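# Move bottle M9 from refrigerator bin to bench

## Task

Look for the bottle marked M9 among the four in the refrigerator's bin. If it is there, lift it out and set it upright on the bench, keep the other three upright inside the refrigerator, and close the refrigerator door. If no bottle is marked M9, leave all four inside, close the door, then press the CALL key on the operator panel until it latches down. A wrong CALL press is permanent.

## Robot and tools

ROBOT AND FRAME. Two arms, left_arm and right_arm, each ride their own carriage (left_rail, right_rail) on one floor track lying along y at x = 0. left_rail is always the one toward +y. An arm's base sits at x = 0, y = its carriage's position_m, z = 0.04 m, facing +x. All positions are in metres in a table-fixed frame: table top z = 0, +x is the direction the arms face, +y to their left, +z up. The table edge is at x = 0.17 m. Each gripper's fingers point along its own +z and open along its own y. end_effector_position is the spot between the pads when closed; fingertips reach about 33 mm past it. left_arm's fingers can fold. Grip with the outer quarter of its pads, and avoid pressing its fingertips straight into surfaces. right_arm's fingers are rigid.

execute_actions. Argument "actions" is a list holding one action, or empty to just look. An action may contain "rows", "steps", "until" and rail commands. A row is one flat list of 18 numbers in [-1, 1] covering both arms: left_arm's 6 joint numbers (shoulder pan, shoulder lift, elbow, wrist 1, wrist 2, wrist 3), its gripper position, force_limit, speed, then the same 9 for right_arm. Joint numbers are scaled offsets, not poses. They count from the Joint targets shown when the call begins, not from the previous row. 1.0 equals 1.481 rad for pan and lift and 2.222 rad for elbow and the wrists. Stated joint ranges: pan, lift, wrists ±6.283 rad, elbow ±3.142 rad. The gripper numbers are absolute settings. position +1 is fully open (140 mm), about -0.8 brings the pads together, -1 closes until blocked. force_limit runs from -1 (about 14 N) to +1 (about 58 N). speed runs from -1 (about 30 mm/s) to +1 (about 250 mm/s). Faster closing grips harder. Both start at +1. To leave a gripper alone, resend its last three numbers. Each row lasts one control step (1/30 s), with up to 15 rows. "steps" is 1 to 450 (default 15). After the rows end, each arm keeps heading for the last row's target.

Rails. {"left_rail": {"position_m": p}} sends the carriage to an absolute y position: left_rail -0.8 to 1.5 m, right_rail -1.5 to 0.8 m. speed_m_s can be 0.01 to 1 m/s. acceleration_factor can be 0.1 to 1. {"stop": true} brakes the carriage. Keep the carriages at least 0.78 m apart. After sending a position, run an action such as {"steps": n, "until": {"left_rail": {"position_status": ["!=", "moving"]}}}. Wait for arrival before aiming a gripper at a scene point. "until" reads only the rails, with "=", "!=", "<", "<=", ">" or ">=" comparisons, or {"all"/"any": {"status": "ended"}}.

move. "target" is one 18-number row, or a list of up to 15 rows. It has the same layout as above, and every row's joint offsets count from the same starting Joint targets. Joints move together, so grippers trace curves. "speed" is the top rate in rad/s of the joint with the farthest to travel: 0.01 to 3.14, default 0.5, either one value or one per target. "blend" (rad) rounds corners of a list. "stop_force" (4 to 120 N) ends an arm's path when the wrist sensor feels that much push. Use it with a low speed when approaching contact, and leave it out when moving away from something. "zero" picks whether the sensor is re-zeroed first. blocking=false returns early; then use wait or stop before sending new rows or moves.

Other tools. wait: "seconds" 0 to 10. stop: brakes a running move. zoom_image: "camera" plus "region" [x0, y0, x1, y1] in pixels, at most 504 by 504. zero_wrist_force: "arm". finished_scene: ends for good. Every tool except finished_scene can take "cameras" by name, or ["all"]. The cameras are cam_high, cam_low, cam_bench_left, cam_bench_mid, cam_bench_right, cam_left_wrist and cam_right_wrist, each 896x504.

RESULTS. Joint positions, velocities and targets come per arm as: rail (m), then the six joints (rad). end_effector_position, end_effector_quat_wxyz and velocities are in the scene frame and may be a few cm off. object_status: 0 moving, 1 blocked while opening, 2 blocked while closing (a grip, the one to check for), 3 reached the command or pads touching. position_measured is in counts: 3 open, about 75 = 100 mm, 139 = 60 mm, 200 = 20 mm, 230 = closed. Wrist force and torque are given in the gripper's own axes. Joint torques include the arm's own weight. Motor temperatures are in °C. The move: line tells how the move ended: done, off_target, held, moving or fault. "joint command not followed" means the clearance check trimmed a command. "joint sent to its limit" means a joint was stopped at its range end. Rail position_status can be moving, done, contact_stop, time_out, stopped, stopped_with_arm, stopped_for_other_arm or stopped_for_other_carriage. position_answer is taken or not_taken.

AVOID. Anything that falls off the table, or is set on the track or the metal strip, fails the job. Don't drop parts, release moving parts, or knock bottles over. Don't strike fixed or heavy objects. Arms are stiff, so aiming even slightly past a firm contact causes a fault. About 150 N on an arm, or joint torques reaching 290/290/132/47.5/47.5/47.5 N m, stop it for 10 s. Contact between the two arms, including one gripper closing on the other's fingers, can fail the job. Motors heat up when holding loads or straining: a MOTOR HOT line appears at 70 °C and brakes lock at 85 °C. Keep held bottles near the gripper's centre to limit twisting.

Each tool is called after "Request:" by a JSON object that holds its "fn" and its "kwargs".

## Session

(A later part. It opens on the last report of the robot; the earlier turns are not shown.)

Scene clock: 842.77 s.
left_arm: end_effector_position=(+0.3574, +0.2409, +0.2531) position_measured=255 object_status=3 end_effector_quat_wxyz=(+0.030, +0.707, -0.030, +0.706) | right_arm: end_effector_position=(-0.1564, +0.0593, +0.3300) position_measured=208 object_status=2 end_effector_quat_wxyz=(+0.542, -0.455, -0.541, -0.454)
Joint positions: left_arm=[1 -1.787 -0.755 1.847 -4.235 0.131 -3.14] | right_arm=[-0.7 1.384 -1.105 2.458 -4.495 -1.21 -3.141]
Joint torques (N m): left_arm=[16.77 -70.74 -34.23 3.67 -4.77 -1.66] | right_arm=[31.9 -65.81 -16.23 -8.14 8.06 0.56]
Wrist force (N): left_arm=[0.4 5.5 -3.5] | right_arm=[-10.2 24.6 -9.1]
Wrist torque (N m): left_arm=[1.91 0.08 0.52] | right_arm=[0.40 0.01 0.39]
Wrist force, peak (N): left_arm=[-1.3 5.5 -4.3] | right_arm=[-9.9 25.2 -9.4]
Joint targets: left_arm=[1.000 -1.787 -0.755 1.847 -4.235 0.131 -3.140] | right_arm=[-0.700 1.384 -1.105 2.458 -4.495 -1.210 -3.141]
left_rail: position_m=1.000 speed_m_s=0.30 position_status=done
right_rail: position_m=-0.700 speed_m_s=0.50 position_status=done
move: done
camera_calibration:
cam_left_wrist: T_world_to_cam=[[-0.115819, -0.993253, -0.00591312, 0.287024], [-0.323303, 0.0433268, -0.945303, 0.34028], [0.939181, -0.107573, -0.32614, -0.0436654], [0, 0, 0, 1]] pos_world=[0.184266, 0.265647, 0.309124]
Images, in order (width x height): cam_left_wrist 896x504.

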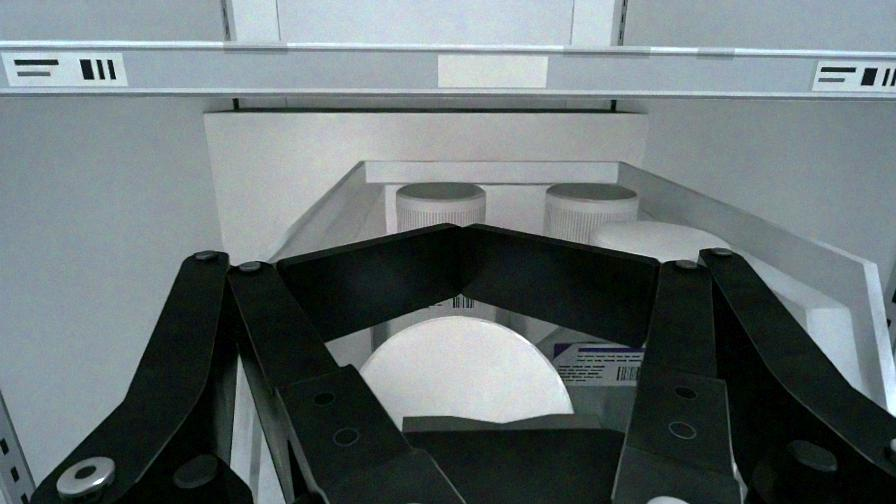

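Request:
{"fn": "move", "kwargs": {"target": [-0.0672,-0.001,0.002,-0.0006,0.0441,0,-1,0,-1,0,0,0,0,0,0,-0.98,-0.4,-1], "speed": 0.03, "stop_force": 25}}

Request:
{"fn": "execute_actions", "kwargs": {"actions": [{"rows":[[0.0168,0.0002,-0.0005,0.0001,-0.011,0,-0.1,0,-1,0,0,0,0,0,0,-0.98,-0.4,-1]],"steps":120}], "cameras": ["cam_left_wrist"]}}

Request:
{"fn": "zoom_image", "kwargs": {"camera": "cam_left_wrist", "region": [200, 100, 700, 504]}}

Scene clock: 873.77 s.
left_arm: end_effector_position=(+0.2853, +0.2440, +0.2530) position_measured=255 object_status=3 end_effector_quat_wxyz=(+0.030, +0.706, -0.031, +0.706) | right_arm: end_effector_position=(-0.1564, +0.0593, +0.3300) position_measured=208 object_status=2 end_effector_quat_wxyz=(+0.542, -0.455, -0.541, -0.454)
Joint positions: left_arm=[1 -1.886 -0.757 1.852 -4.237 0.229 -3.14] | right_arm=[-0.7 1.384 -1.105 2.458 -4.495 -1.21 -3.141]
Joint torques (N m): left_arm=[-17.18 -88.13 -9.21 -2.81 3.81 -1.77] | right_arm=[28.33 -68.17 -16.96 -9.43 7.88 0.1]
Wrist force (N): left_arm=[0.3 7.7 4.7] | right_arm=[-9.9 22.7 -8.5]
Wrist torque (N m): left_arm=[1.84 0.15 0.35] | right_arm=[0.44 -0.01 0.39]
Wrist force, peak (N): left_arm=[0.0 7.9 4.8] | right_arm=[-10.1 25.2 -9.2]
Joint targets: left_arm=[1.000 -1.886 -0.757 1.852 -4.237 0.229 -3.140] | right_arm=[-0.700 1.384 -1.105 2.458 -4.495 -1.210 -3.141]
left_rail: position_m=1.000 speed_m_s=0.30 position_status=done
right_rail: position_m=-0.700 speed_m_s=0.50 position_status=done
move: done

Scene clock: 877.97 s.
left_arm: end_effector_position=(+0.3032, +0.2426, +0.2531) position_measured=141 object_status=3 end_effector_quat_wxyz=(+0.030, +0.706, -0.031, +0.706) | right_arm: end_effector_position=(-0.1564, +0.0593, +0.3300) position_measured=208 object_status=2 end_effector_quat_wxyz=(+0.542, -0.455, -0.541, -0.454)
Joint positions: left_arm=[1 -1.862 -0.756 1.851 -4.236 0.204 -3.14] | right_arm=[-0.7 1.384 -1.105 2.458 -4.495 -1.21 -3.141]
Joint torques (N m): left_arm=[13.37 -72.5 -32.7 3.51 -2.26 -1.88] | right_arm=[30.96 -69.07 -18.05 -9.73 8.25 0.28]
Wrist force (N): left_arm=[-2.1 7.4 -0.6] | right_arm=[-9.8 23.8 -8.9]
Wrist torque (N m): left_arm=[1.76 0.18 0.35] | right_arm=[0.42 -0.02 0.39]
Wrist force, peak (N): left_arm=[-0.8 7.8 -3.9] | right_arm=[-10.0 24.1 -8.9]
Joint targets: left_arm=[1.000 -1.862 -0.756 1.851 -4.236 0.204 -3.140] | right_arm=[-0.700 1.384 -1.105 2.458 -4.495 -1.210 -3.141]
left_rail: position_m=1.000 speed_m_s=0.30 position_status=done
right_rail: position_m=-0.700 speed_m_s=0.50 position_status=done
camera_calibration:
cam_left_wrist: T_world_to_cam=[[-0.116911, -0.993118, -0.00692185, 0.28297], [-0.323053, 0.0446189, -0.945328, 0.32234], [0.939132, -0.108283, -0.326046, 0.00750589], [0, 0, 0, 1]] pos_world=[0.130166, 0.267452, 0.309123]
Images, in order (width x height): cam_left_wrist 896x504.

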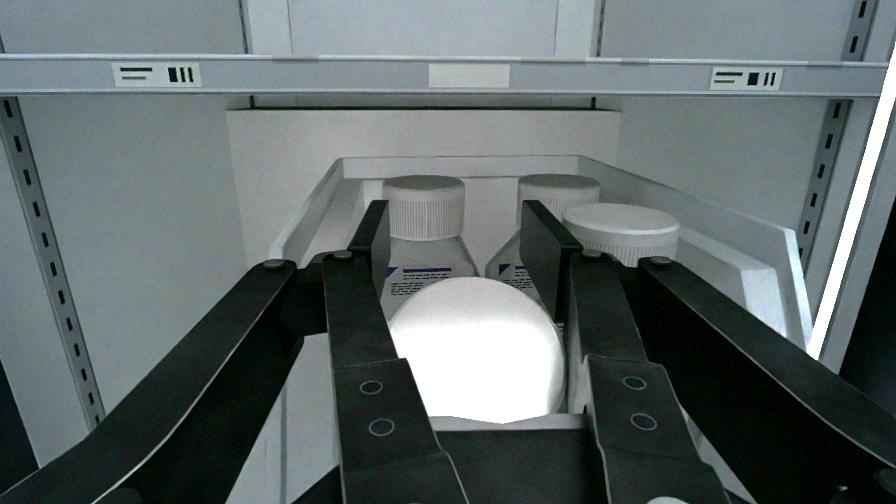

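Scaled by 1.008 from the camera's 896x504 image, which has a finer 1280x720 frame.

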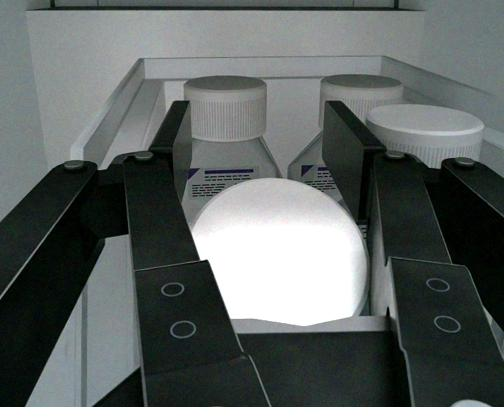

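Request:
{"fn": "execute_actions", "kwargs": {"actions": [{"rows":[[0,0,0,0,0,0,0.02,0,-1,0,0,0,0,0,0,-0.98,-0.4,-1]],"steps":30}]}}

Request:
{"fn": "move", "kwargs": {"target": [-0.0591,0.0102,-0.0016,-0.0054,0.0394,0,0.02,0,-1,0,0,0,0,0,0,-0.98,-0.4,-1], "speed": 0.05, "stop_force": 15, "cameras": ["cam_left_wrist","cam_right_wrist"]}}

Request:
{"fn": "zoom_image", "kwargs": {"camera": "cam_left_wrist", "region": [200, 100, 700, 504]}}

Scene clock: 892.03 s.
left_arm: end_effector_position=(+0.3032, +0.2426, +0.2531) position_measured=127 object_status=3 end_effector_quat_wxyz=(+0.030, +0.706, -0.031, +0.706) | right_arm: end_effector_position=(-0.1564, +0.0593, +0.3300) position_measured=208 object_status=2 end_effector_quat_wxyz=(+0.542, -0.455, -0.541, -0.454)
Joint positions: left_arm=[1 -1.862 -0.756 1.851 -4.236 0.204 -3.14] | right_arm=[-0.7 1.384 -1.105 2.458 -4.495 -1.21 -3.141]
Joint torques (N m): left_arm=[2.33 -83.75 -30.79 3.67 2.74 -2.01] | right_arm=[25.84 -68.43 -18.95 -9.71 8.34 0.04]
Wrist force (N): left_arm=[-2.7 6.9 0.0] | right_arm=[-10.0 23.9 -9.1]
Wrist torque (N m): left_arm=[1.73 0.24 0.36] | right_arm=[0.47 0.02 0.39]
Wrist force, peak (N): left_arm=[-2.6 7.7 -0.5] | right_arm=[-9.6 24.2 -9.2]
Joint targets: left_arm=[1.000 -1.862 -0.756 1.851 -4.236 0.204 -3.140] | right_arm=[-0.700 1.384 -1.105 2.458 -4.495 -1.210 -3.141]
left_rail: position_m=1.000 speed_m_s=0.30 position_status=done
right_rail: position_m=-0.700 speed_m_s=0.50 position_status=done

Scene clock: 894.87 s.
left_arm: end_effector_position=(+0.2396, +0.2482, +0.2432) position_measured=127 object_status=3 end_effector_quat_wxyz=(+0.030, +0.707, -0.031, +0.706) | right_arm: end_effector_position=(-0.1564, +0.0593, +0.3300) position_measured=208 object_status=2 end_effector_quat_wxyz=(+0.542, -0.455, -0.541, -0.454)
Joint positions: left_arm=[1 -1.949 -0.741 1.847 -4.248 0.292 -3.14] | right_arm=[-0.7 1.384 -1.105 2.458 -4.495 -1.21 -3.141]
Joint torques (N m): left_arm=[-16.05 -71.97 -32.5 -2.5 3.65 -1.88] | right_arm=[27.24 -67.64 -19.01 -9.87 8.19 -0.11]
Wrist force (N): left_arm=[-2.7 7.0 -0.2] | right_arm=[-9.6 23.7 -9.1]
Wrist torque (N m): left_arm=[1.76 0.23 0.37] | right_arm=[0.40 -0.02 0.39]
Wrist force, peak (N): left_arm=[-2.4 7.6 -0.3] | right_arm=[-9.6 24.2 -8.8]
Joint targets: left_arm=[1.000 -1.949 -0.741 1.847 -4.248 0.292 -3.140] | right_arm=[-0.700 1.384 -1.105 2.458 -4.495 -1.210 -3.141]
left_rail: position_m=1.000 speed_m_s=0.30 position_status=done
right_rail: position_m=-0.700 speed_m_s=0.50 position_status=done
move: done
camera_calibration:
cam_left_wrist: T_world_to_cam=[[-0.117004, -0.99311, -0.00654855, 0.280907], [-0.323204, 0.0443119, -0.945291, 0.292331], [0.939068, -0.108487, -0.326162, 0.0648348], [0, 0, 0, 1]] pos_world=[0.0664655, 0.273052, 0.299324]
cam_right_wrist: T_world_to_cam=[[0.987885, 0.155122, 0.00460244, 0.148353], [0.0656742, -0.391004, -0.918043, 0.321569], [-0.140609, 0.907223, -0.396455, 0.240439], [0, 0, 0, 1]] pos_world=[-0.133867, -0.11541, 0.389855]
Images, in order (width x height): cam_left_wrist 896x504, cam_right_wrist 896x504.

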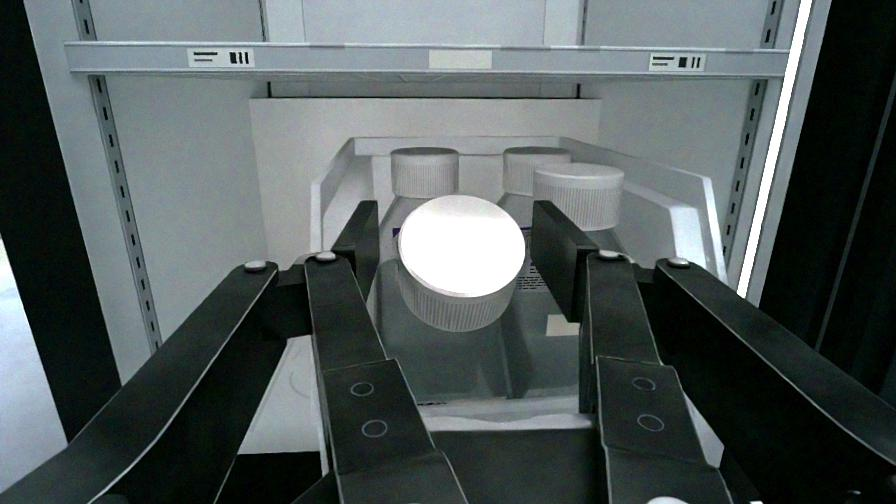

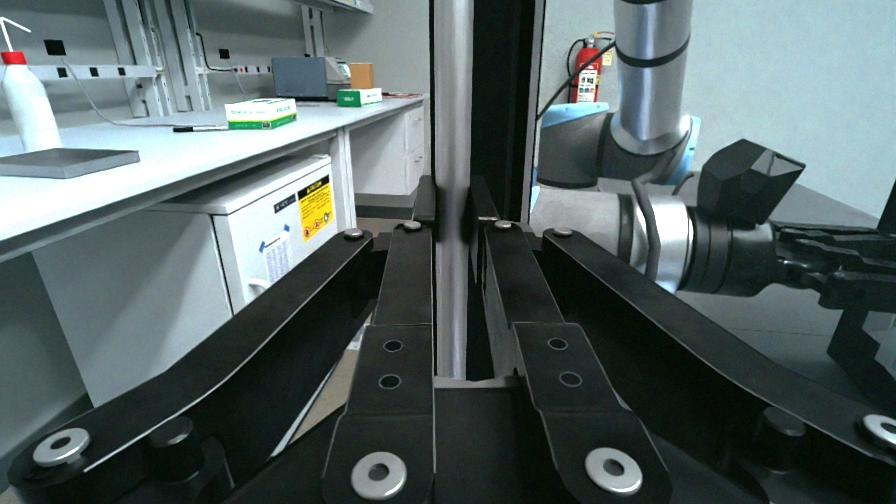

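Scaled by 1.008 from the camera's 896x504 image, which has a finer 1280x720 frame.

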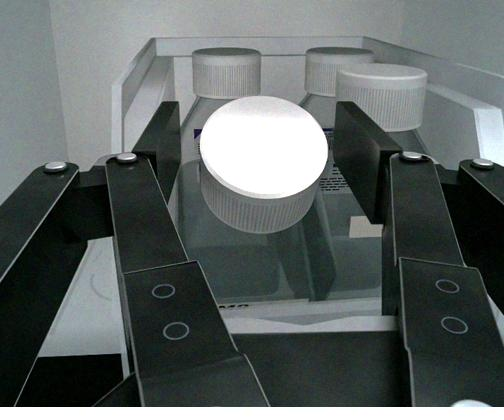

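Request:
{"fn": "move", "kwargs": {"target": [-0.0142,0.012,-0.0022,-0.0056,0.009,0,0.02,0,-1,0,0,0,0,0,0,-0.98,-0.4,-1], "speed": 0.05, "stop_force": 10}}

Request:
{"fn": "execute_actions", "kwargs": {"actions": [{"rows":[[0,0,0,0,0,0,-1,-0.5,-1,0,0,0,0,0,0,-0.98,-0.4,-1]],"steps":75}], "cameras": ["cam_left_wrist"]}}

Request:
{"fn": "zoom_image", "kwargs": {"camera": "cam_left_wrist", "region": [200, 100, 700, 504]}}

Scene clock: 907.17 s.
left_arm: end_effector_position=(+0.2241, +0.2495, +0.2319) position_measured=127 object_status=3 end_effector_quat_wxyz=(+0.031, +0.706, -0.031, +0.706) | right_arm: end_effector_position=(-0.1564, +0.0593, +0.3300) position_measured=208 object_status=2 end_effector_quat_wxyz=(+0.542, -0.455, -0.541, -0.454)
Joint positions: left_arm=[1 -1.97 -0.723 1.842 -4.261 0.312 -3.14] | right_arm=[-0.7 1.384 -1.105 2.458 -4.495 -1.21 -3.141]
Joint torques (N m): left_arm=[-17 -73.27 -32.56 -2.31 3.9 -1.76] | right_arm=[27.47 -69.25 -19.51 -10.01 8.33 -0.29]
Wrist force (N): left_arm=[-2.7 7.2 -0.5] | right_arm=[-9.5 23.5 -9.0]
Wrist torque (N m): left_arm=[1.81 0.24 0.36] | right_arm=[0.37 -0.10 0.39]
Wrist force, peak (N): left_arm=[-2.9 7.4 -0.7] | right_arm=[-10.0 24.2 -9.2]
Joint targets: left_arm=[1.000 -1.970 -0.723 1.842 -4.261 0.312 -3.140] | right_arm=[-0.700 1.384 -1.105 2.458 -4.495 -1.210 -3.141]
left_rail: position_m=1.000 speed_m_s=0.30 position_status=done
right_rail: position_m=-0.700 speed_m_s=0.50 position_status=done
move: done

Scene clock: 909.87 s.
left_arm: end_effector_position=(+0.2241, +0.2495, +0.2319) position_measured=158 object_status=2 end_effector_quat_wxyz=(+0.031, +0.706, -0.031, +0.706) | right_arm: end_effector_position=(-0.1564, +0.0593, +0.3300) position_measured=208 object_status=2 end_effector_quat_wxyz=(+0.542, -0.455, -0.541, -0.454)
Joint positions: left_arm=[1 -1.97 -0.723 1.842 -4.261 0.312 -3.14] | right_arm=[-0.7 1.384 -1.105 2.458 -4.495 -1.21 -3.141]
Joint torques (N m): left_arm=[-11.87 -73.99 -31.47 -2.36 -3.17 -2.07] | right_arm=[25.49 -68.28 -18.97 -9.8 8.2 -0.18]
Wrist force (N): left_arm=[-0.7 5.7 -1.5] | right_arm=[-10.1 24.3 -9.2]
Wrist torque (N m): left_arm=[1.97 0.26 0.58] | right_arm=[0.43 -0.02 0.39]
Wrist force, peak (N): left_arm=[-2.5 7.5 -0.3] | right_arm=[-9.9 24.6 -9.1]
Joint targets: left_arm=[1.000 -1.970 -0.723 1.842 -4.261 0.312 -3.140] | right_arm=[-0.700 1.384 -1.105 2.458 -4.495 -1.210 -3.141]
left_rail: position_m=1.000 speed_m_s=0.30 position_status=done
right_rail: position_m=-0.700 speed_m_s=0.50 position_status=done
camera_calibration:
cam_left_wrist: T_world_to_cam=[[-0.117983, -0.992991, -0.00696605, 0.280562], [-0.322992, 0.0450082, -0.945331, 0.276323], [0.939019, -0.109283, -0.326038, 0.0759159], [0, 0, 0, 1]] pos_world=[0.0510653, 0.274455, 0.287923]
Images, in order (width x height): cam_left_wrist 896x504.

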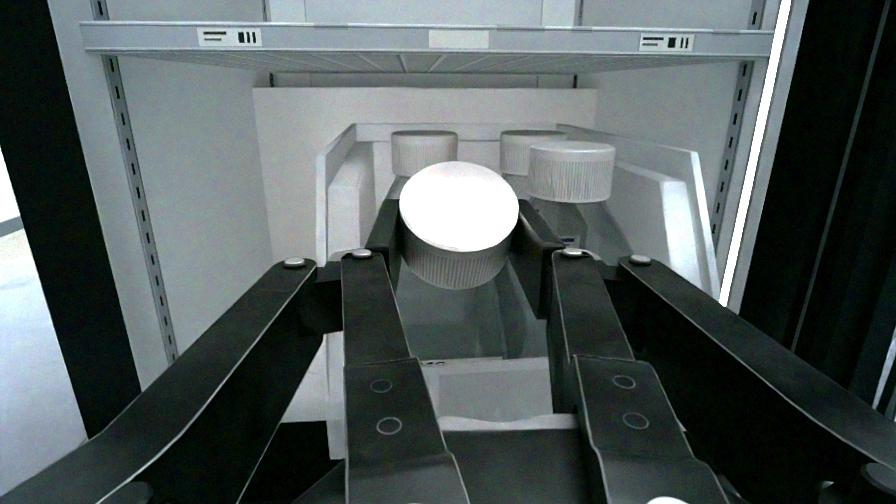

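Scaled by 1.008 from the camera's 896x504 image, which has a finer 1280x720 frame.

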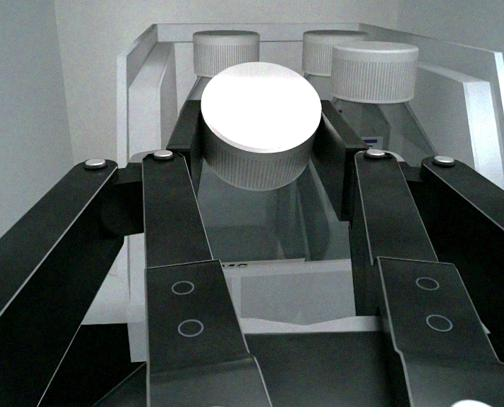

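Request:
{"fn": "execute_actions", "kwargs": {"actions": [{"rows":[[0,0,0,0,0,0,-0.98,0,-1,0,0,0,0,0,0,-0.98,-0.4,-1]],"steps":40}]}}

Request:
{"fn": "move", "kwargs": {"target": [-0.0579,-0.0951,0.0005,0.063,0.0386,0,-0.98,0,-1,0,0,0,0,0,0,-0.98,-0.4,-1], "speed": 0.06, "stop_force": 20, "cameras": ["cam_left_wrist","cam_right_wrist"]}}

Scene clock: 920.67 s.
left_arm: end_effector_position=(+0.2241, +0.2495, +0.2319) position_measured=160 object_status=2 end_effector_quat_wxyz=(+0.031, +0.706, -0.031, +0.706) | right_arm: end_effector_position=(-0.1564, +0.0593, +0.3300) position_measured=208 object_status=2 end_effector_quat_wxyz=(+0.542, -0.455, -0.541, -0.454)
Joint positions: left_arm=[1 -1.97 -0.723 1.842 -4.261 0.312 -3.14] | right_arm=[-0.7 1.384 -1.105 2.458 -4.495 -1.21 -3.141]
Joint torques (N m): left_arm=[-1.32 -72.17 -28.8 -1.36 -3.05 -2.07] | right_arm=[24.29 -71.67 -20.65 -9.5 8.29 -0.45]
Wrist force (N): left_arm=[0.8 5.4 -1.7] | right_arm=[-10.1 24.5 -9.3]
Wrist torque (N m): left_arm=[2.09 0.30 0.73] | right_arm=[0.43 -0.01 0.38]
Wrist force, peak (N): left_arm=[-0.6 6.1 -1.7] | right_arm=[-10.1 24.7 -9.3]
Joint targets: left_arm=[1.000 -1.970 -0.723 1.842 -4.261 0.312 -3.140] | right_arm=[-0.700 1.384 -1.105 2.458 -4.495 -1.210 -3.141]
left_rail: position_m=1.000 speed_m_s=0.30 position_status=done
right_rail: position_m=-0.700 speed_m_s=0.50 position_status=done

Scene clock: 924.13 s.
left_arm: end_effector_position=(+0.1592, +0.2551, +0.3322) position_measured=160 object_status=2 end_effector_quat_wxyz=(+0.030, +0.706, -0.031, +0.706) | right_arm: end_effector_position=(-0.1564, +0.0593, +0.3300) position_measured=208 object_status=2 end_effector_quat_wxyz=(+0.542, -0.455, -0.541, -0.454)
Joint positions: left_arm=[1 -2.056 -0.864 1.843 -4.121 0.398 -3.14] | right_arm=[-0.7 1.384 -1.105 2.458 -4.495 -1.21 -3.141]
Joint torques (N m): left_arm=[-14.54 -89.55 -15.44 4.75 3.79 -2.01] | right_arm=[24.77 -68.17 -21.09 -9.82 7.92 -0.03]
Wrist force (N): left_arm=[-6.1 6.9 -0.7] | right_arm=[-9.8 23.6 -9.0]
Wrist torque (N m): left_arm=[1.74 0.01 0.32] | right_arm=[0.40 0.02 0.39]
Wrist force, peak (N): left_arm=[-6.4 7.3 -0.1] | right_arm=[-9.9 24.6 -9.4]
Joint targets: left_arm=[1.000 -2.056 -0.864 1.843 -4.121 0.398 -3.140] | right_arm=[-0.700 1.384 -1.105 2.458 -4.495 -1.210 -3.141]
left_rail: position_m=1.000 speed_m_s=0.30 position_status=done
right_rail: position_m=-0.700 speed_m_s=0.50 position_status=done
move: done
camera_calibration:
cam_left_wrist: T_world_to_cam=[[-0.117958, -0.992992, -0.00719767, 0.279343], [-0.32297, 0.045218, -0.945328, 0.349829], [0.939029, -0.109185, -0.32604, 0.17025], [0, 0, 0, 1]] pos_world=[-0.0139346, 0.280156, 0.388223]
cam_right_wrist: T_world_to_cam=[[0.987878, 0.15516, 0.00469353, 0.148321], [0.0657718, -0.390989, -0.918042, 0.321584], [-0.140608, 0.907223, -0.396455, 0.240439], [0, 0, 0, 1]] pos_world=[-0.133867, -0.11541, 0.389855]
Images, in order (width x height): cam_left_wrist 896x504, cam_right_wrist 896x504.

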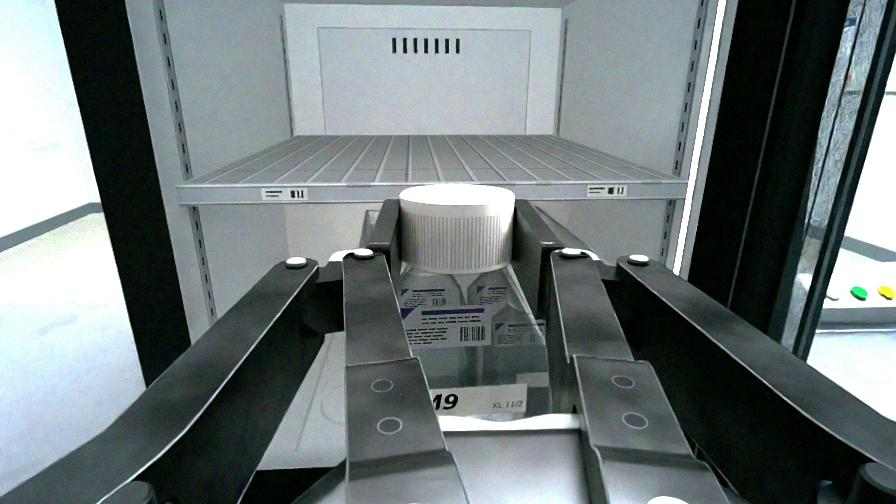

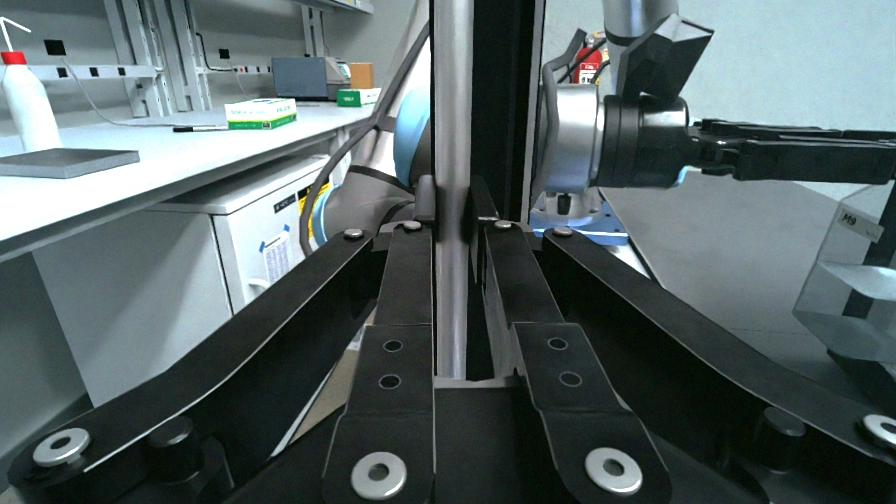

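Request:
{"fn": "move", "kwargs": {"target": [-0.3201,-0.2234,0.2926,-0.1435,0.2133,0,-0.98,0,-1,0,0,0,0,0,0,-0.98,-0.4,-1], "speed": 0.25}}

Request:
{"fn": "execute_actions", "kwargs": {"actions": [{"left_rail":{"position_m":1.45,"speed_m_s":0.2,"acceleration_factor":0.2},"steps":200,"until":{"left_rail":{"position_status":["!=","moving"]}}}], "cameras": ["cam_left_wrist","cam_bench_left"]}}

Request:
{"fn": "zoom_image", "kwargs": {"camera": "cam_bench_left", "region": [200, 50, 500, 300]}}

Scene clock: 946.97 s.
left_arm: end_effector_position=(+0.1292, +0.6101, +0.3601) position_measured=160 object_status=2 end_effector_quat_wxyz=(+0.030, +0.706, -0.032, +0.707) | right_arm: end_effector_position=(-0.1564, +0.0593, +0.3300) position_measured=208 object_status=2 end_effector_quat_wxyz=(+0.542, -0.455, -0.541, -0.454)
Joint positions: left_arm=[1 -2.53 -1.195 2.493 -4.439 0.871 -3.14] | right_arm=[-0.7 1.384 -1.105 2.458 -4.495 -1.21 -3.141]
Joint torques (N m): left_arm=[-12.34 -48.9 3.62 0.57 4.15 -2.06] | right_arm=[23.83 -69.65 -20.99 -9.53 8.36 -0.36]
Wrist force (N): left_arm=[-5.7 6.6 -0.5] | right_arm=[-9.8 23.6 -8.7]
Wrist torque (N m): left_arm=[1.70 -0.01 0.36] | right_arm=[0.41 -0.01 0.39]
Wrist force, peak (N): left_arm=[-6.1 8.7 0.8] | right_arm=[-9.9 24.1 -8.9]
Joint targets: left_arm=[1.000 -2.530 -1.195 2.493 -4.440 0.872 -3.140] | right_arm=[-0.700 1.384 -1.105 2.458 -4.495 -1.210 -3.141]
left_rail: position_m=1.000 speed_m_s=0.30 position_status=done
right_rail: position_m=-0.700 speed_m_s=0.50 position_status=done
move: done

Scene clock: 950.53 s.
left_arm: end_effector_position=(+0.1292, +1.0602, +0.3602) position_measured=160 object_status=2 end_effector_quat_wxyz=(+0.030, +0.706, -0.032, +0.707) | right_arm: end_effector_position=(-0.1564, +0.0593, +0.3300) position_measured=208 object_status=2 end_effector_quat_wxyz=(+0.542, -0.455, -0.541, -0.454)
Joint positions: left_arm=[1.45 -2.53 -1.195 2.494 -4.44 0.872 -3.14] | right_arm=[-0.7 1.384 -1.105 2.458 -4.495 -1.21 -3.141]
Joint torques (N m): left_arm=[-12.95 -45.55 -2.82 1.33 2.25 -2.13] | right_arm=[23.78 -70.69 -22.52 -9.87 8.56 -0.6]
Wrist force (N): left_arm=[-5.8 6.9 -0.5] | right_arm=[-9.7 23.6 -8.9]
Wrist torque (N m): left_arm=[1.77 0.00 0.35] | right_arm=[0.40 -0.02 0.39]
Wrist force, peak (N): left_arm=[-6.0 7.6 -0.4] | right_arm=[-9.3 24.2 -8.9]
Joint targets: left_arm=[1.450 -2.530 -1.195 2.493 -4.440 0.872 -3.140] | right_arm=[-0.700 1.384 -1.105 2.458 -4.495 -1.210 -3.141]
Tool commands: left_gripper/position=-0.98 left_gripper/force_limit=+0.0 left_gripper/speed=-1.0 right_gripper/position=-0.98 right_gripper/force_limit=-0.4 right_gripper/speed=-1.0
left_rail: position_m=1.450 speed_m_s=0.20 position_status=done
right_rail: position_m=-0.700 speed_m_s=0.50 position_status=done
camera_calibration:
cam_left_wrist: T_world_to_cam=[[-0.11824, -0.992957, -0.00745081, 1.07543], [-0.322623, 0.0455116, -0.945433, 0.329886], [0.939113, -0.109384, -0.325732, 0.295408], [0, 0, 0, 1]] pos_world=[-0.0438338, 1.08516, 0.416122]
Images, in order (width x height): cam_bench_left 896x504, cam_left_wrist 896x504.

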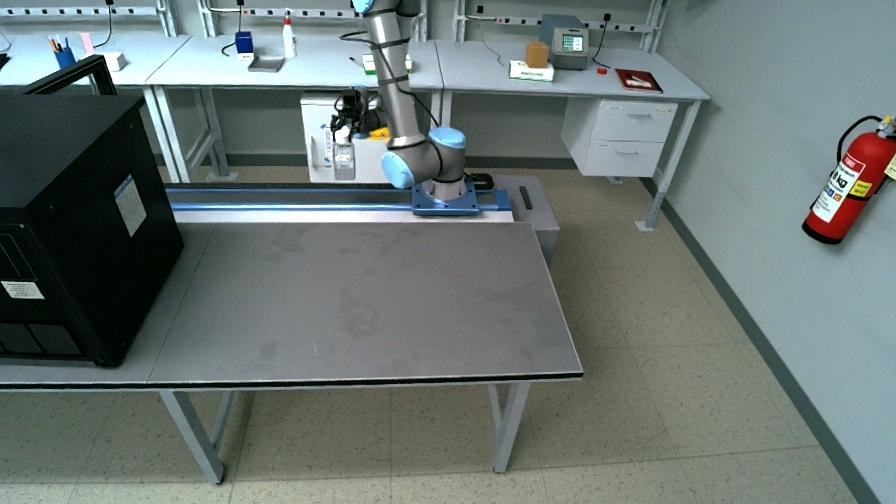

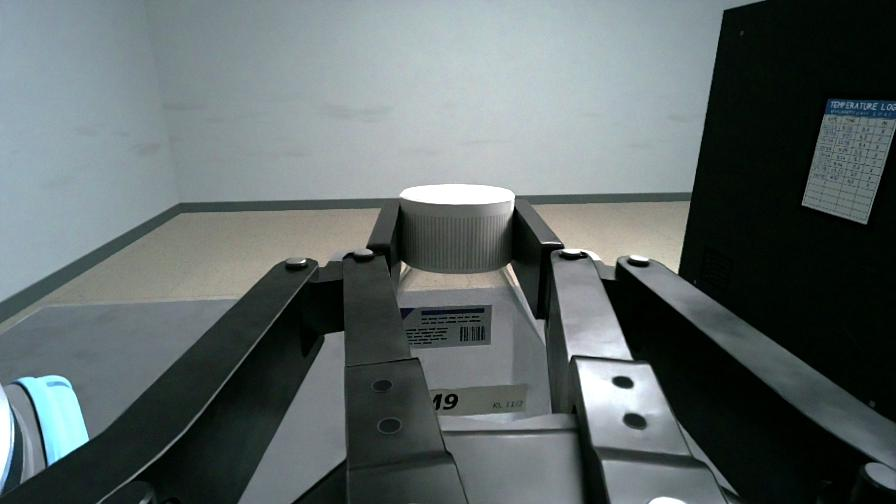

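Scaled by 1.680 from the camera's 896x504 image, which has a finer 1280x720 frame.

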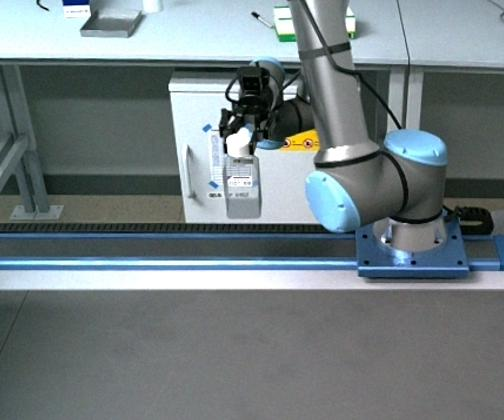

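Request:
{"fn": "move", "kwargs": {"target": [0.6477,0.0641,-0.0996,0.0571,-0.3924,0,-0.98,0,-1,0,0,0,0,0,0,-0.98,-0.4,-1], "speed": 0.3, "cameras": ["cam_left_wrist","cam_bench_left"]}}

Scene clock: 1002.83 s.
left_arm: end_effector_position=(+0.5147, +0.9501, +0.3600) position_measured=160 object_status=2 end_effector_quat_wxyz=(-0.001, +0.707, -0.001, +0.707) | right_arm: end_effector_position=(-0.1564, +0.0593, +0.3300) position_measured=208 object_status=2 end_effector_quat_wxyz=(+0.542, -0.455, -0.541, -0.454)
Joint positions: left_arm=[1.45 -1.571 -1.1 2.272 -4.313 0 -3.14] | right_arm=[-0.7 1.384 -1.105 2.458 -4.495 -1.21 -3.141]
Joint torques (N m): left_arm=[13.4 -49.12 -31.88 3.13 -3.63 -1.96] | right_arm=[19.53 -70.29 -21.98 -9.54 8.38 -0.18]
Wrist force (N): left_arm=[-6.1 7.3 -0.5] | right_arm=[-9.4 23.6 -8.8]
Wrist torque (N m): left_arm=[1.77 0.17 0.34] | right_arm=[0.40 -0.07 0.39]
Wrist force, peak (N): left_arm=[-6.2 7.9 -0.4] | right_arm=[-9.7 24.1 -9.1]
Joint targets: left_arm=[1.450 -1.571 -1.100 2.272 -4.313 0.000 -3.140] | right_arm=[-0.700 1.384 -1.105 2.458 -4.495 -1.210 -3.141]
left_rail: position_m=1.450 speed_m_s=0.20 position_status=done
right_rail: position_m=-0.700 speed_m_s=0.50 position_status=done
move: done
camera_calibration:
cam_left_wrist: T_world_to_cam=[[-0.0309407, -0.999489, -0.00801365, 0.973231], [-0.325641, 0.0176601, -0.945328, 0.487059], [0.944987, -0.0266395, -0.326021, -0.160138], [0, 0, 0, 1]] pos_world=[0.340048, 0.959867, 0.416022]
Images, in order (width x height): cam_bench_left 896x504, cam_left_wrist 896x504.

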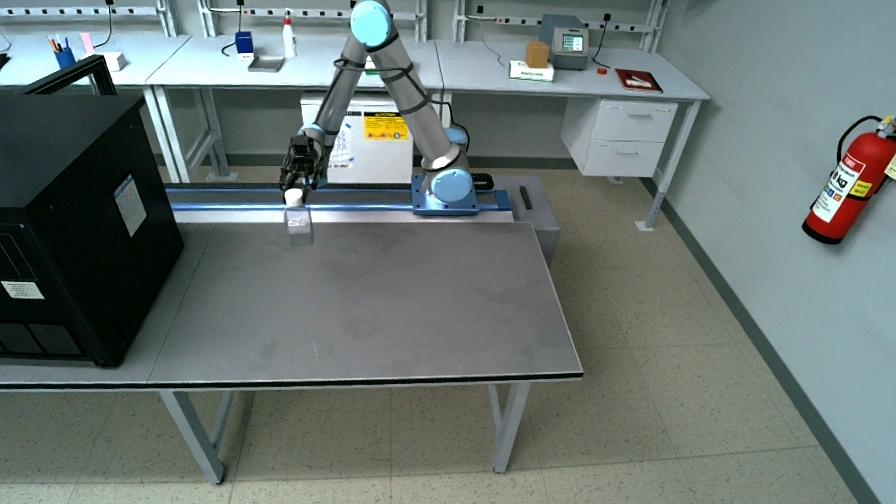

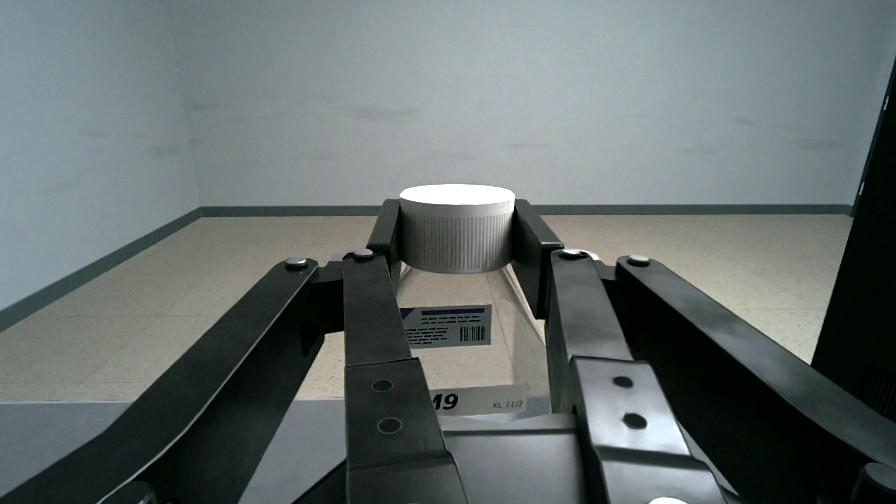

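Request:
{"fn": "move", "kwargs": {"target": [0,-0.1304,-0.0261,0.7656,0,-0.6526,-0.98,0,-1,0,0,0,0,0,0,-0.98,-0.4,-1], "speed": 0.4}}

Request:
{"fn": "move", "kwargs": {"target": [0,-0.1304,-0.0261,0.7656,0,-0.6526,-0.98,0,-1,0,0,0,0,0,0,-0.98,-0.4,-1], "speed": 0.4, "cameras": ["cam_left_wrist","cam_bench_left"]}}

Scene clock: 1012.03 s.
left_arm: end_effector_position=(+0.5148, +0.8174, +0.3692) position_measured=160 object_status=2 end_effector_quat_wxyz=(-0.001, +0.707, -0.001, +0.707) | right_arm: end_effector_position=(-0.1564, +0.0593, +0.3300) position_measured=208 object_status=2 end_effector_quat_wxyz=(+0.542, -0.455, -0.541, -0.454)
Joint positions: left_arm=[1.45 -1.571 -1.293 2.214 -2.612 0 -4.59] | right_arm=[-0.7 1.384 -1.105 2.458 -4.495 -1.21 -3.141]
Joint torques (N m): left_arm=[8.2 -65.7 -48.2 -2.66 2.6 -2.43] | right_arm=[20.43 -70.98 -24.64 -9.77 8.23 -0.7]
Wrist force (N): left_arm=[-5.5 7.6 -0.5] | right_arm=[-9.5 23.7 -8.5]
Wrist torque (N m): left_arm=[1.93 -0.02 0.29] | right_arm=[0.40 0.00 0.39]
Wrist force, peak (N): left_arm=[-6.3 7.6 -0.5] | right_arm=[-9.5 24.1 -9.3]
Joint targets: left_arm=[1.450 -1.571 -1.293 2.214 -2.612 0.000 -4.590] | right_arm=[-0.700 1.384 -1.105 2.458 -4.495 -1.210 -3.141]
left_rail: position_m=1.450 speed_m_s=0.20 position_status=done
right_rail: position_m=-0.700 speed_m_s=0.50 position_status=done
move: done

Scene clock: 1016.93 s.
left_arm: end_effector_position=(+0.5148, +0.9219, +0.3600) position_measured=160 object_status=2 end_effector_quat_wxyz=(-0.001, +0.707, -0.001, +0.707) | right_arm: end_effector_position=(-0.1564, +0.0593, +0.3300) position_measured=208 object_status=2 end_effector_quat_wxyz=(+0.542, -0.455, -0.541, -0.454)
Joint positions: left_arm=[1.45 -1.571 -1.487 2.156 -0.911 0 -6.04] | right_arm=[-0.7 1.384 -1.105 2.458 -4.495 -1.21 -3.141]
Joint torques (N m): left_arm=[3.45 -54.27 -53.34 2.22 3.98 -2.75] | right_arm=[18.74 -71.93 -24.31 -9.71 8.32 -0.5]
Wrist force (N): left_arm=[-6.0 7.6 -0.4] | right_arm=[-9.8 23.4 -8.8]
Wrist torque (N m): left_arm=[1.90 0.00 0.39] | right_arm=[0.35 -0.01 0.38]
Wrist force, peak (N): left_arm=[-6.4 8.0 -0.7] | right_arm=[-9.5 24.2 -9.4]
Joint targets: left_arm=[1.450 -1.571 -1.487 2.156 -0.910 0.000 -6.040] | right_arm=[-0.700 1.384 -1.105 2.458 -4.495 -1.210 -3.141]
left_rail: position_m=1.450 speed_m_s=0.20 position_status=done
right_rail: position_m=-0.700 speed_m_s=0.50 position_status=done
move: done
camera_calibration:
cam_left_wrist: T_world_to_cam=[[-0.0301487, -0.999514, -0.00786378, 0.944639], [-0.325757, 0.0172632, -0.945296, 0.487988], [0.944973, -0.0259378, -0.32612, -0.161595], [0, 0, 0, 1]] pos_world=[0.340148, 0.931565, 0.416022]
Images, in order (width x height): cam_bench_left 896x504, cam_left_wrist 896x504.

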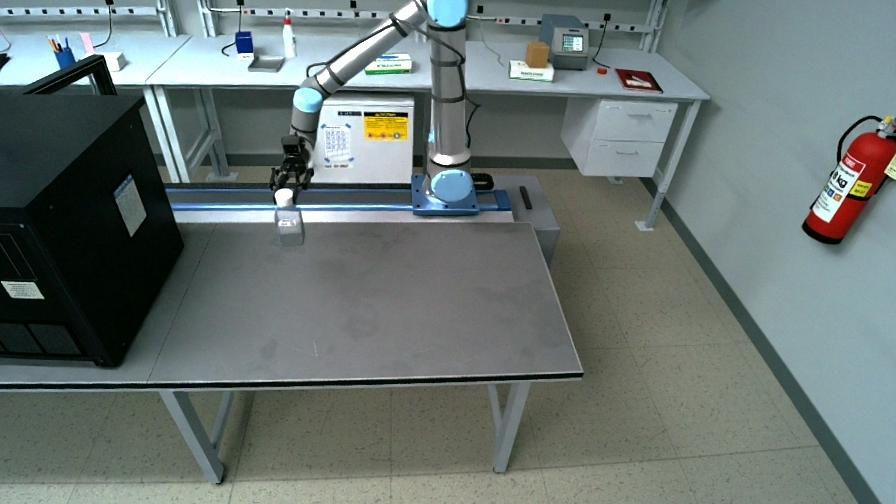

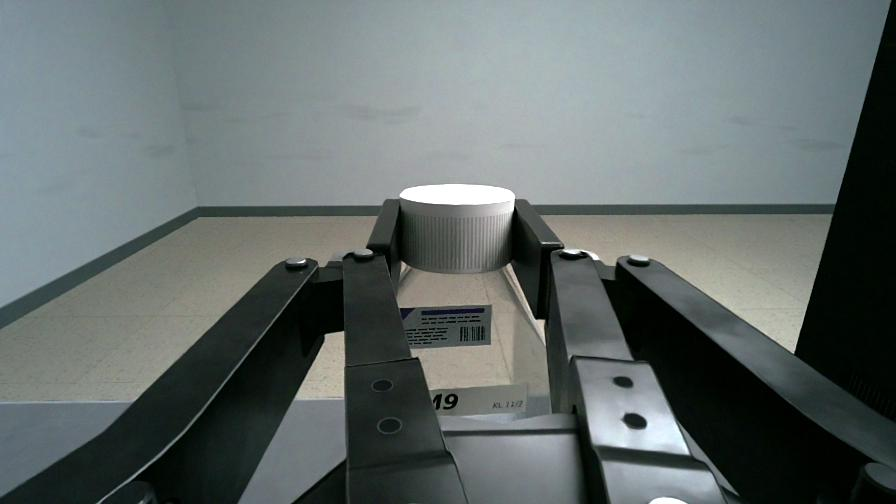

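Request:
{"fn": "move", "kwargs": {"target": [0,0.1818,0.0471,-0.1684,0,0,-0.98,0,-1,0,0,0,0,0,0,-0.98,-0.4,-1], "speed": 0.15}}

Request:
{"fn": "move", "kwargs": {"target": [0,0.0441,0.0038,-0.0332,0,0,-0.98,0,-1,0,0,0,0,0,0,-0.98,-0.4,-1], "speed": 0.03, "stop_force": 4, "cameras": ["cam_left_wrist","cam_bench_left"]}}

Request:
{"fn": "zoom_image", "kwargs": {"camera": "cam_bench_left", "region": [230, 130, 350, 270]}}

Scene clock: 1028.93 s.
left_arm: end_effector_position=(+0.5148, +0.9219, +0.1853) position_measured=160 object_status=2 end_effector_quat_wxyz=(-0.001, +0.707, +0.000, +0.707) | right_arm: end_effector_position=(-0.1564, +0.0593, +0.3300) position_measured=208 object_status=2 end_effector_quat_wxyz=(+0.542, -0.455, -0.541, -0.454)
Joint positions: left_arm=[1.45 -1.571 -1.217 2.261 -1.284 0 -6.04] | right_arm=[-0.7 1.384 -1.105 2.458 -4.495 -1.21 -3.141]
Joint torques (N m): left_arm=[-1.95 -44.3 -14.75 -4.65 2.11 -2.09] | right_arm=[19.44 -69.19 -24.6 -9.64 8.43 -0.71]
Wrist force (N): left_arm=[-5.7 7.7 -0.1] | right_arm=[-9.7 23.8 -8.9]
Wrist torque (N m): left_arm=[1.88 -0.08 0.49] | right_arm=[0.45 -0.01 0.38]
Wrist force, peak (N): left_arm=[-6.4 7.9 -0.4] | right_arm=[-9.7 24.1 -9.2]
Joint targets: left_arm=[1.450 -1.571 -1.217 2.261 -1.285 0.000 -6.040] | right_arm=[-0.700 1.384 -1.105 2.458 -4.495 -1.210 -3.141]
left_rail: position_m=1.450 speed_m_s=0.20 position_status=done
right_rail: position_m=-0.700 speed_m_s=0.50 position_status=done
move: done

Scene clock: 1032.13 s.
left_arm: end_effector_position=(+0.5148, +0.9217, +0.1616) position_measured=160 object_status=2 end_effector_quat_wxyz=(-0.001, +0.707, +0.000, +0.707) | right_arm: end_effector_position=(-0.1564, +0.0593, +0.3300) position_measured=208 object_status=2 end_effector_quat_wxyz=(+0.542, -0.455, -0.541, -0.454)
Joint positions: left_arm=[1.45 -1.571 -1.173 2.267 -1.334 0 -6.04] | right_arm=[-0.7 1.384 -1.105 2.458 -4.495 -1.21 -3.141]
Joint torques (N m): left_arm=[-1.17 -65.6 -36.35 1.66 0.7 -2.05] | right_arm=[17.28 -71.54 -24.83 -9.26 8.35 -0.59]
Wrist force (N): left_arm=[-5.7 7.6 -0.3] | right_arm=[-9.4 23.6 -8.9]
Wrist torque (N m): left_arm=[1.87 -0.03 0.44] | right_arm=[0.40 -0.08 0.38]
Wrist force, peak (N): left_arm=[15.8 5.0 -3.9] | right_arm=[-9.6 24.1 -9.1]
Joint targets: left_arm=[1.450 -1.571 -1.173 2.267 -1.334 0.000 -6.040] | right_arm=[-0.700 1.384 -1.105 2.458 -4.495 -1.210 -3.141]
left_rail: position_m=1.450 speed_m_s=0.20 position_status=done
right_rail: position_m=-0.700 speed_m_s=0.50 position_status=done
move: contact (left_arm); left_arm: the wrist 1 is farthest, 0.024 rad from its target
camera_calibration:
cam_left_wrist: T_world_to_cam=[[-0.0302095, -0.999514, -0.00773596, 0.94287], [-0.32567, 0.0171597, -0.945328, 0.300519], [0.945001, -0.0260385, -0.32603, -0.226238], [0, 0, 0, 1]] pos_world=[0.340148, 0.931364, 0.217622]
Images, in order (width x height): cam_bench_left 896x504, cam_left_wrist 896x504.

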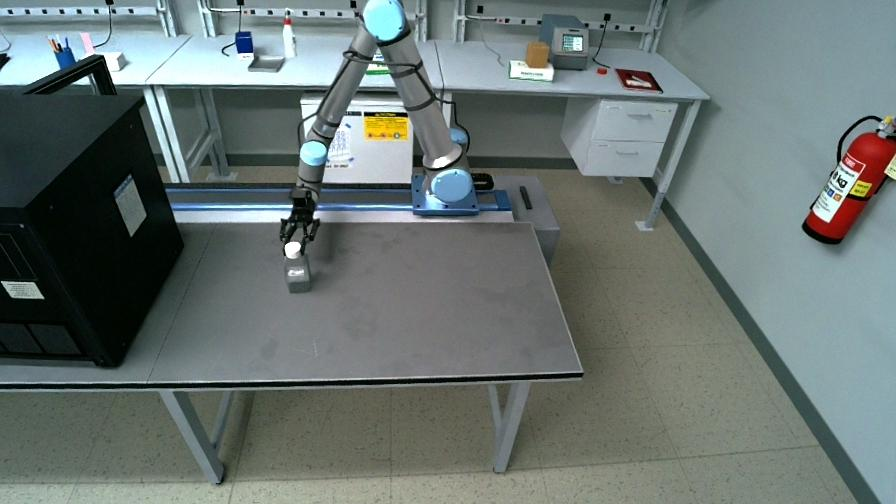

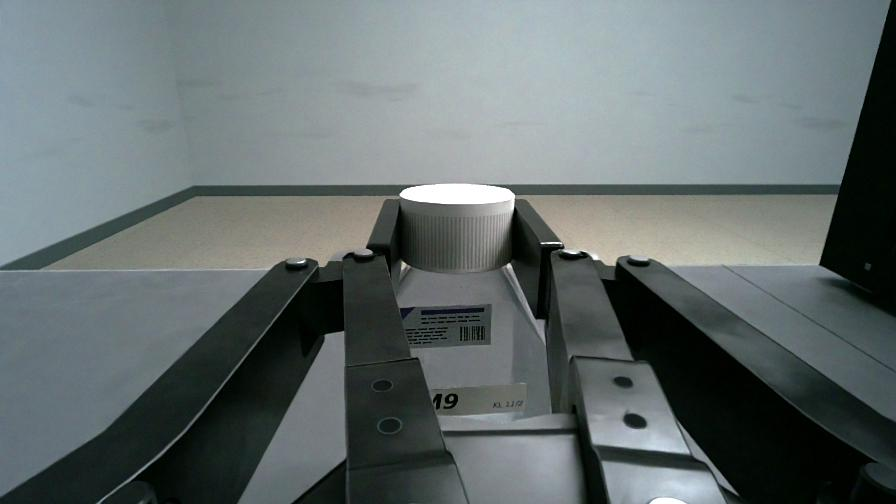

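Scaled by 3.600 from the camera's 896x504 image, which has a finer 1280x720 frame.

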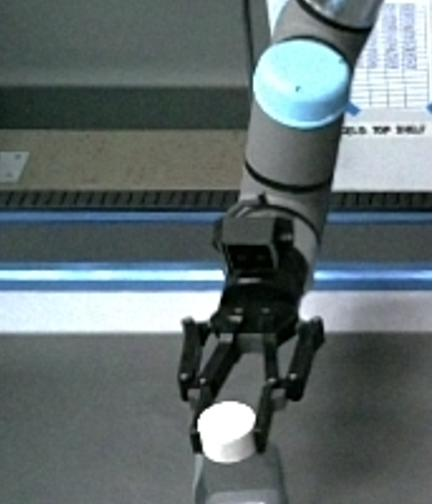

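Request:
{"fn": "move", "kwargs": {"target": [0,0.0019,0.0002,-0.0014,0,0,-0.98,0,-1,0,0,0,0,0,0,-0.98,-0.4,-1], "speed": 0.02}}

Scene clock: 1036.73 s.
left_arm: end_effector_position=(+0.5148, +0.9218, +0.1602) position_measured=160 object_status=2 end_effector_quat_wxyz=(-0.001, +0.707, +0.000, +0.707) | right_arm: end_effector_position=(-0.1564, +0.0593, +0.3300) position_measured=208 object_status=2 end_effector_quat_wxyz=(+0.542, -0.455, -0.541, -0.454)
Joint positions: left_arm=[1.45 -1.571 -1.171 2.267 -1.337 0 -6.04] | right_arm=[-0.7 1.384 -1.105 2.458 -4.495 -1.21 -3.141]
Joint torques (N m): left_arm=[-0.92 -34.89 -8.17 -4.37 0.38 -2.03] | right_arm=[18.68 -71.97 -24.47 -9.28 8.46 -0.74]
Wrist force (N): left_arm=[18.4 4.1 -4.7] | right_arm=[-9.5 23.5 -8.8]
Wrist torque (N m): left_arm=[1.95 0.55 0.44] | right_arm=[0.38 -0.07 0.38]
Wrist force, peak (N): left_arm=[18.8 4.2 -4.6] | right_arm=[-9.5 24.2 -9.0]
Joint targets: left_arm=[1.450 -1.571 -1.170 2.267 -1.337 0.000 -6.040] | right_arm=[-0.700 1.384 -1.105 2.458 -4.495 -1.210 -3.141]
left_rail: position_m=1.450 speed_m_s=0.20 position_status=done
right_rail: position_m=-0.700 speed_m_s=0.50 position_status=done
move: done

Request:
{"fn": "move", "kwargs": {"target": [0,-0.0012,-0.0001,0.0009,0,0,-0.98,0,-1,0,0,0,0,0,0,-0.98,-0.4,-1], "speed": 0.02}}

Request:
{"fn": "execute_actions", "kwargs": {"actions": [{"rows":[[0,0,0,0,0,0,0.05,0,-1,0,0,0,0,0,0,-0.98,-0.4,-1]],"steps":50}], "cameras": ["cam_left_wrist"]}}

Scene clock: 1042.47 s.
left_arm: end_effector_position=(+0.5148, +0.9218, +0.1609) position_measured=160 object_status=2 end_effector_quat_wxyz=(-0.001, +0.707, -0.001, +0.707) | right_arm: end_effector_position=(-0.1564, +0.0593, +0.3300) position_measured=208 object_status=2 end_effector_quat_wxyz=(+0.542, -0.455, -0.541, -0.454)
Joint positions: left_arm=[1.45 -1.571 -1.172 2.267 -1.336 0 -6.04] | right_arm=[-0.7 1.384 -1.105 2.458 -4.495 -1.21 -3.141]
Joint torques (N m): left_arm=[-0.01 -63.91 -36.6 1.58 0.5 -2.29] | right_arm=[14.26 -71.73 -24.87 -9.4 8.6 -0.61]
Wrist force (N): left_arm=[-6.5 7.5 0.3] | right_arm=[-9.8 23.7 -9.1]
Wrist torque (N m): left_arm=[1.87 0.13 0.44] | right_arm=[0.43 -0.01 0.38]
Wrist force, peak (N): left_arm=[20.5 4.3 -4.9] | right_arm=[-9.7 24.1 -9.0]
Joint targets: left_arm=[1.450 -1.571 -1.172 2.267 -1.335 0.000 -6.040] | right_arm=[-0.700 1.384 -1.105 2.458 -4.495 -1.210 -3.141]
left_rail: position_m=1.450 speed_m_s=0.20 position_status=done
right_rail: position_m=-0.700 speed_m_s=0.50 position_status=done
move: done

Scene clock: 1044.33 s.
left_arm: end_effector_position=(+0.5148, +0.9218, +0.1610) position_measured=123 object_status=3 end_effector_quat_wxyz=(-0.001, +0.707, -0.001, +0.707) | right_arm: end_effector_position=(-0.1564, +0.0593, +0.3300) position_measured=208 object_status=2 end_effector_quat_wxyz=(+0.542, -0.455, -0.541, -0.454)
Joint positions: left_arm=[1.45 -1.571 -1.172 2.267 -1.335 0 -6.04] | right_arm=[-0.7 1.384 -1.105 2.458 -4.495 -1.21 -3.141]
Joint torques (N m): left_arm=[-0.84 -61.77 -33.27 2.05 0.37 -2.07] | right_arm=[19.39 -73.29 -24.31 -9.8 8.78 -0.87]
Wrist force (N): left_arm=[-2.7 7.5 0.3] | right_arm=[-9.6 23.6 -8.9]
Wrist torque (N m): left_arm=[1.87 0.22 0.44] | right_arm=[0.38 0.02 0.38]
Wrist force, peak (N): left_arm=[-6.7 7.7 0.2] | right_arm=[-9.6 24.0 -9.3]
Joint targets: left_arm=[1.450 -1.571 -1.172 2.267 -1.335 0.000 -6.040] | right_arm=[-0.700 1.384 -1.105 2.458 -4.495 -1.210 -3.141]
left_rail: position_m=1.450 speed_m_s=0.20 position_status=done
right_rail: position_m=-0.700 speed_m_s=0.50 position_status=done
camera_calibration:
cam_left_wrist: T_world_to_cam=[[-0.0302423, -0.999512, -0.00783032, 0.942996], [-0.325667, 0.0172595, -0.945327, 0.299855], [0.945001, -0.0260388, -0.32603, -0.226431], [0, 0, 0, 1]] pos_world=[0.340148, 0.931465, 0.217022]
Images, in order (width x height): cam_left_wrist 896x504.

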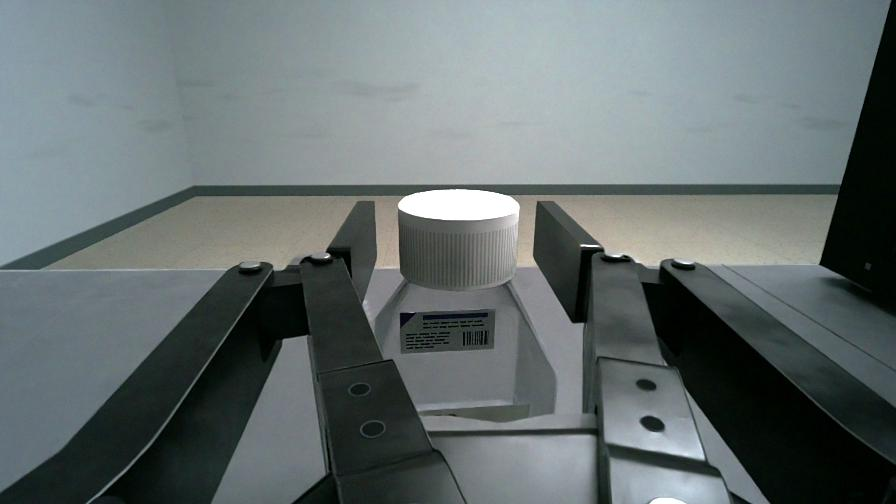

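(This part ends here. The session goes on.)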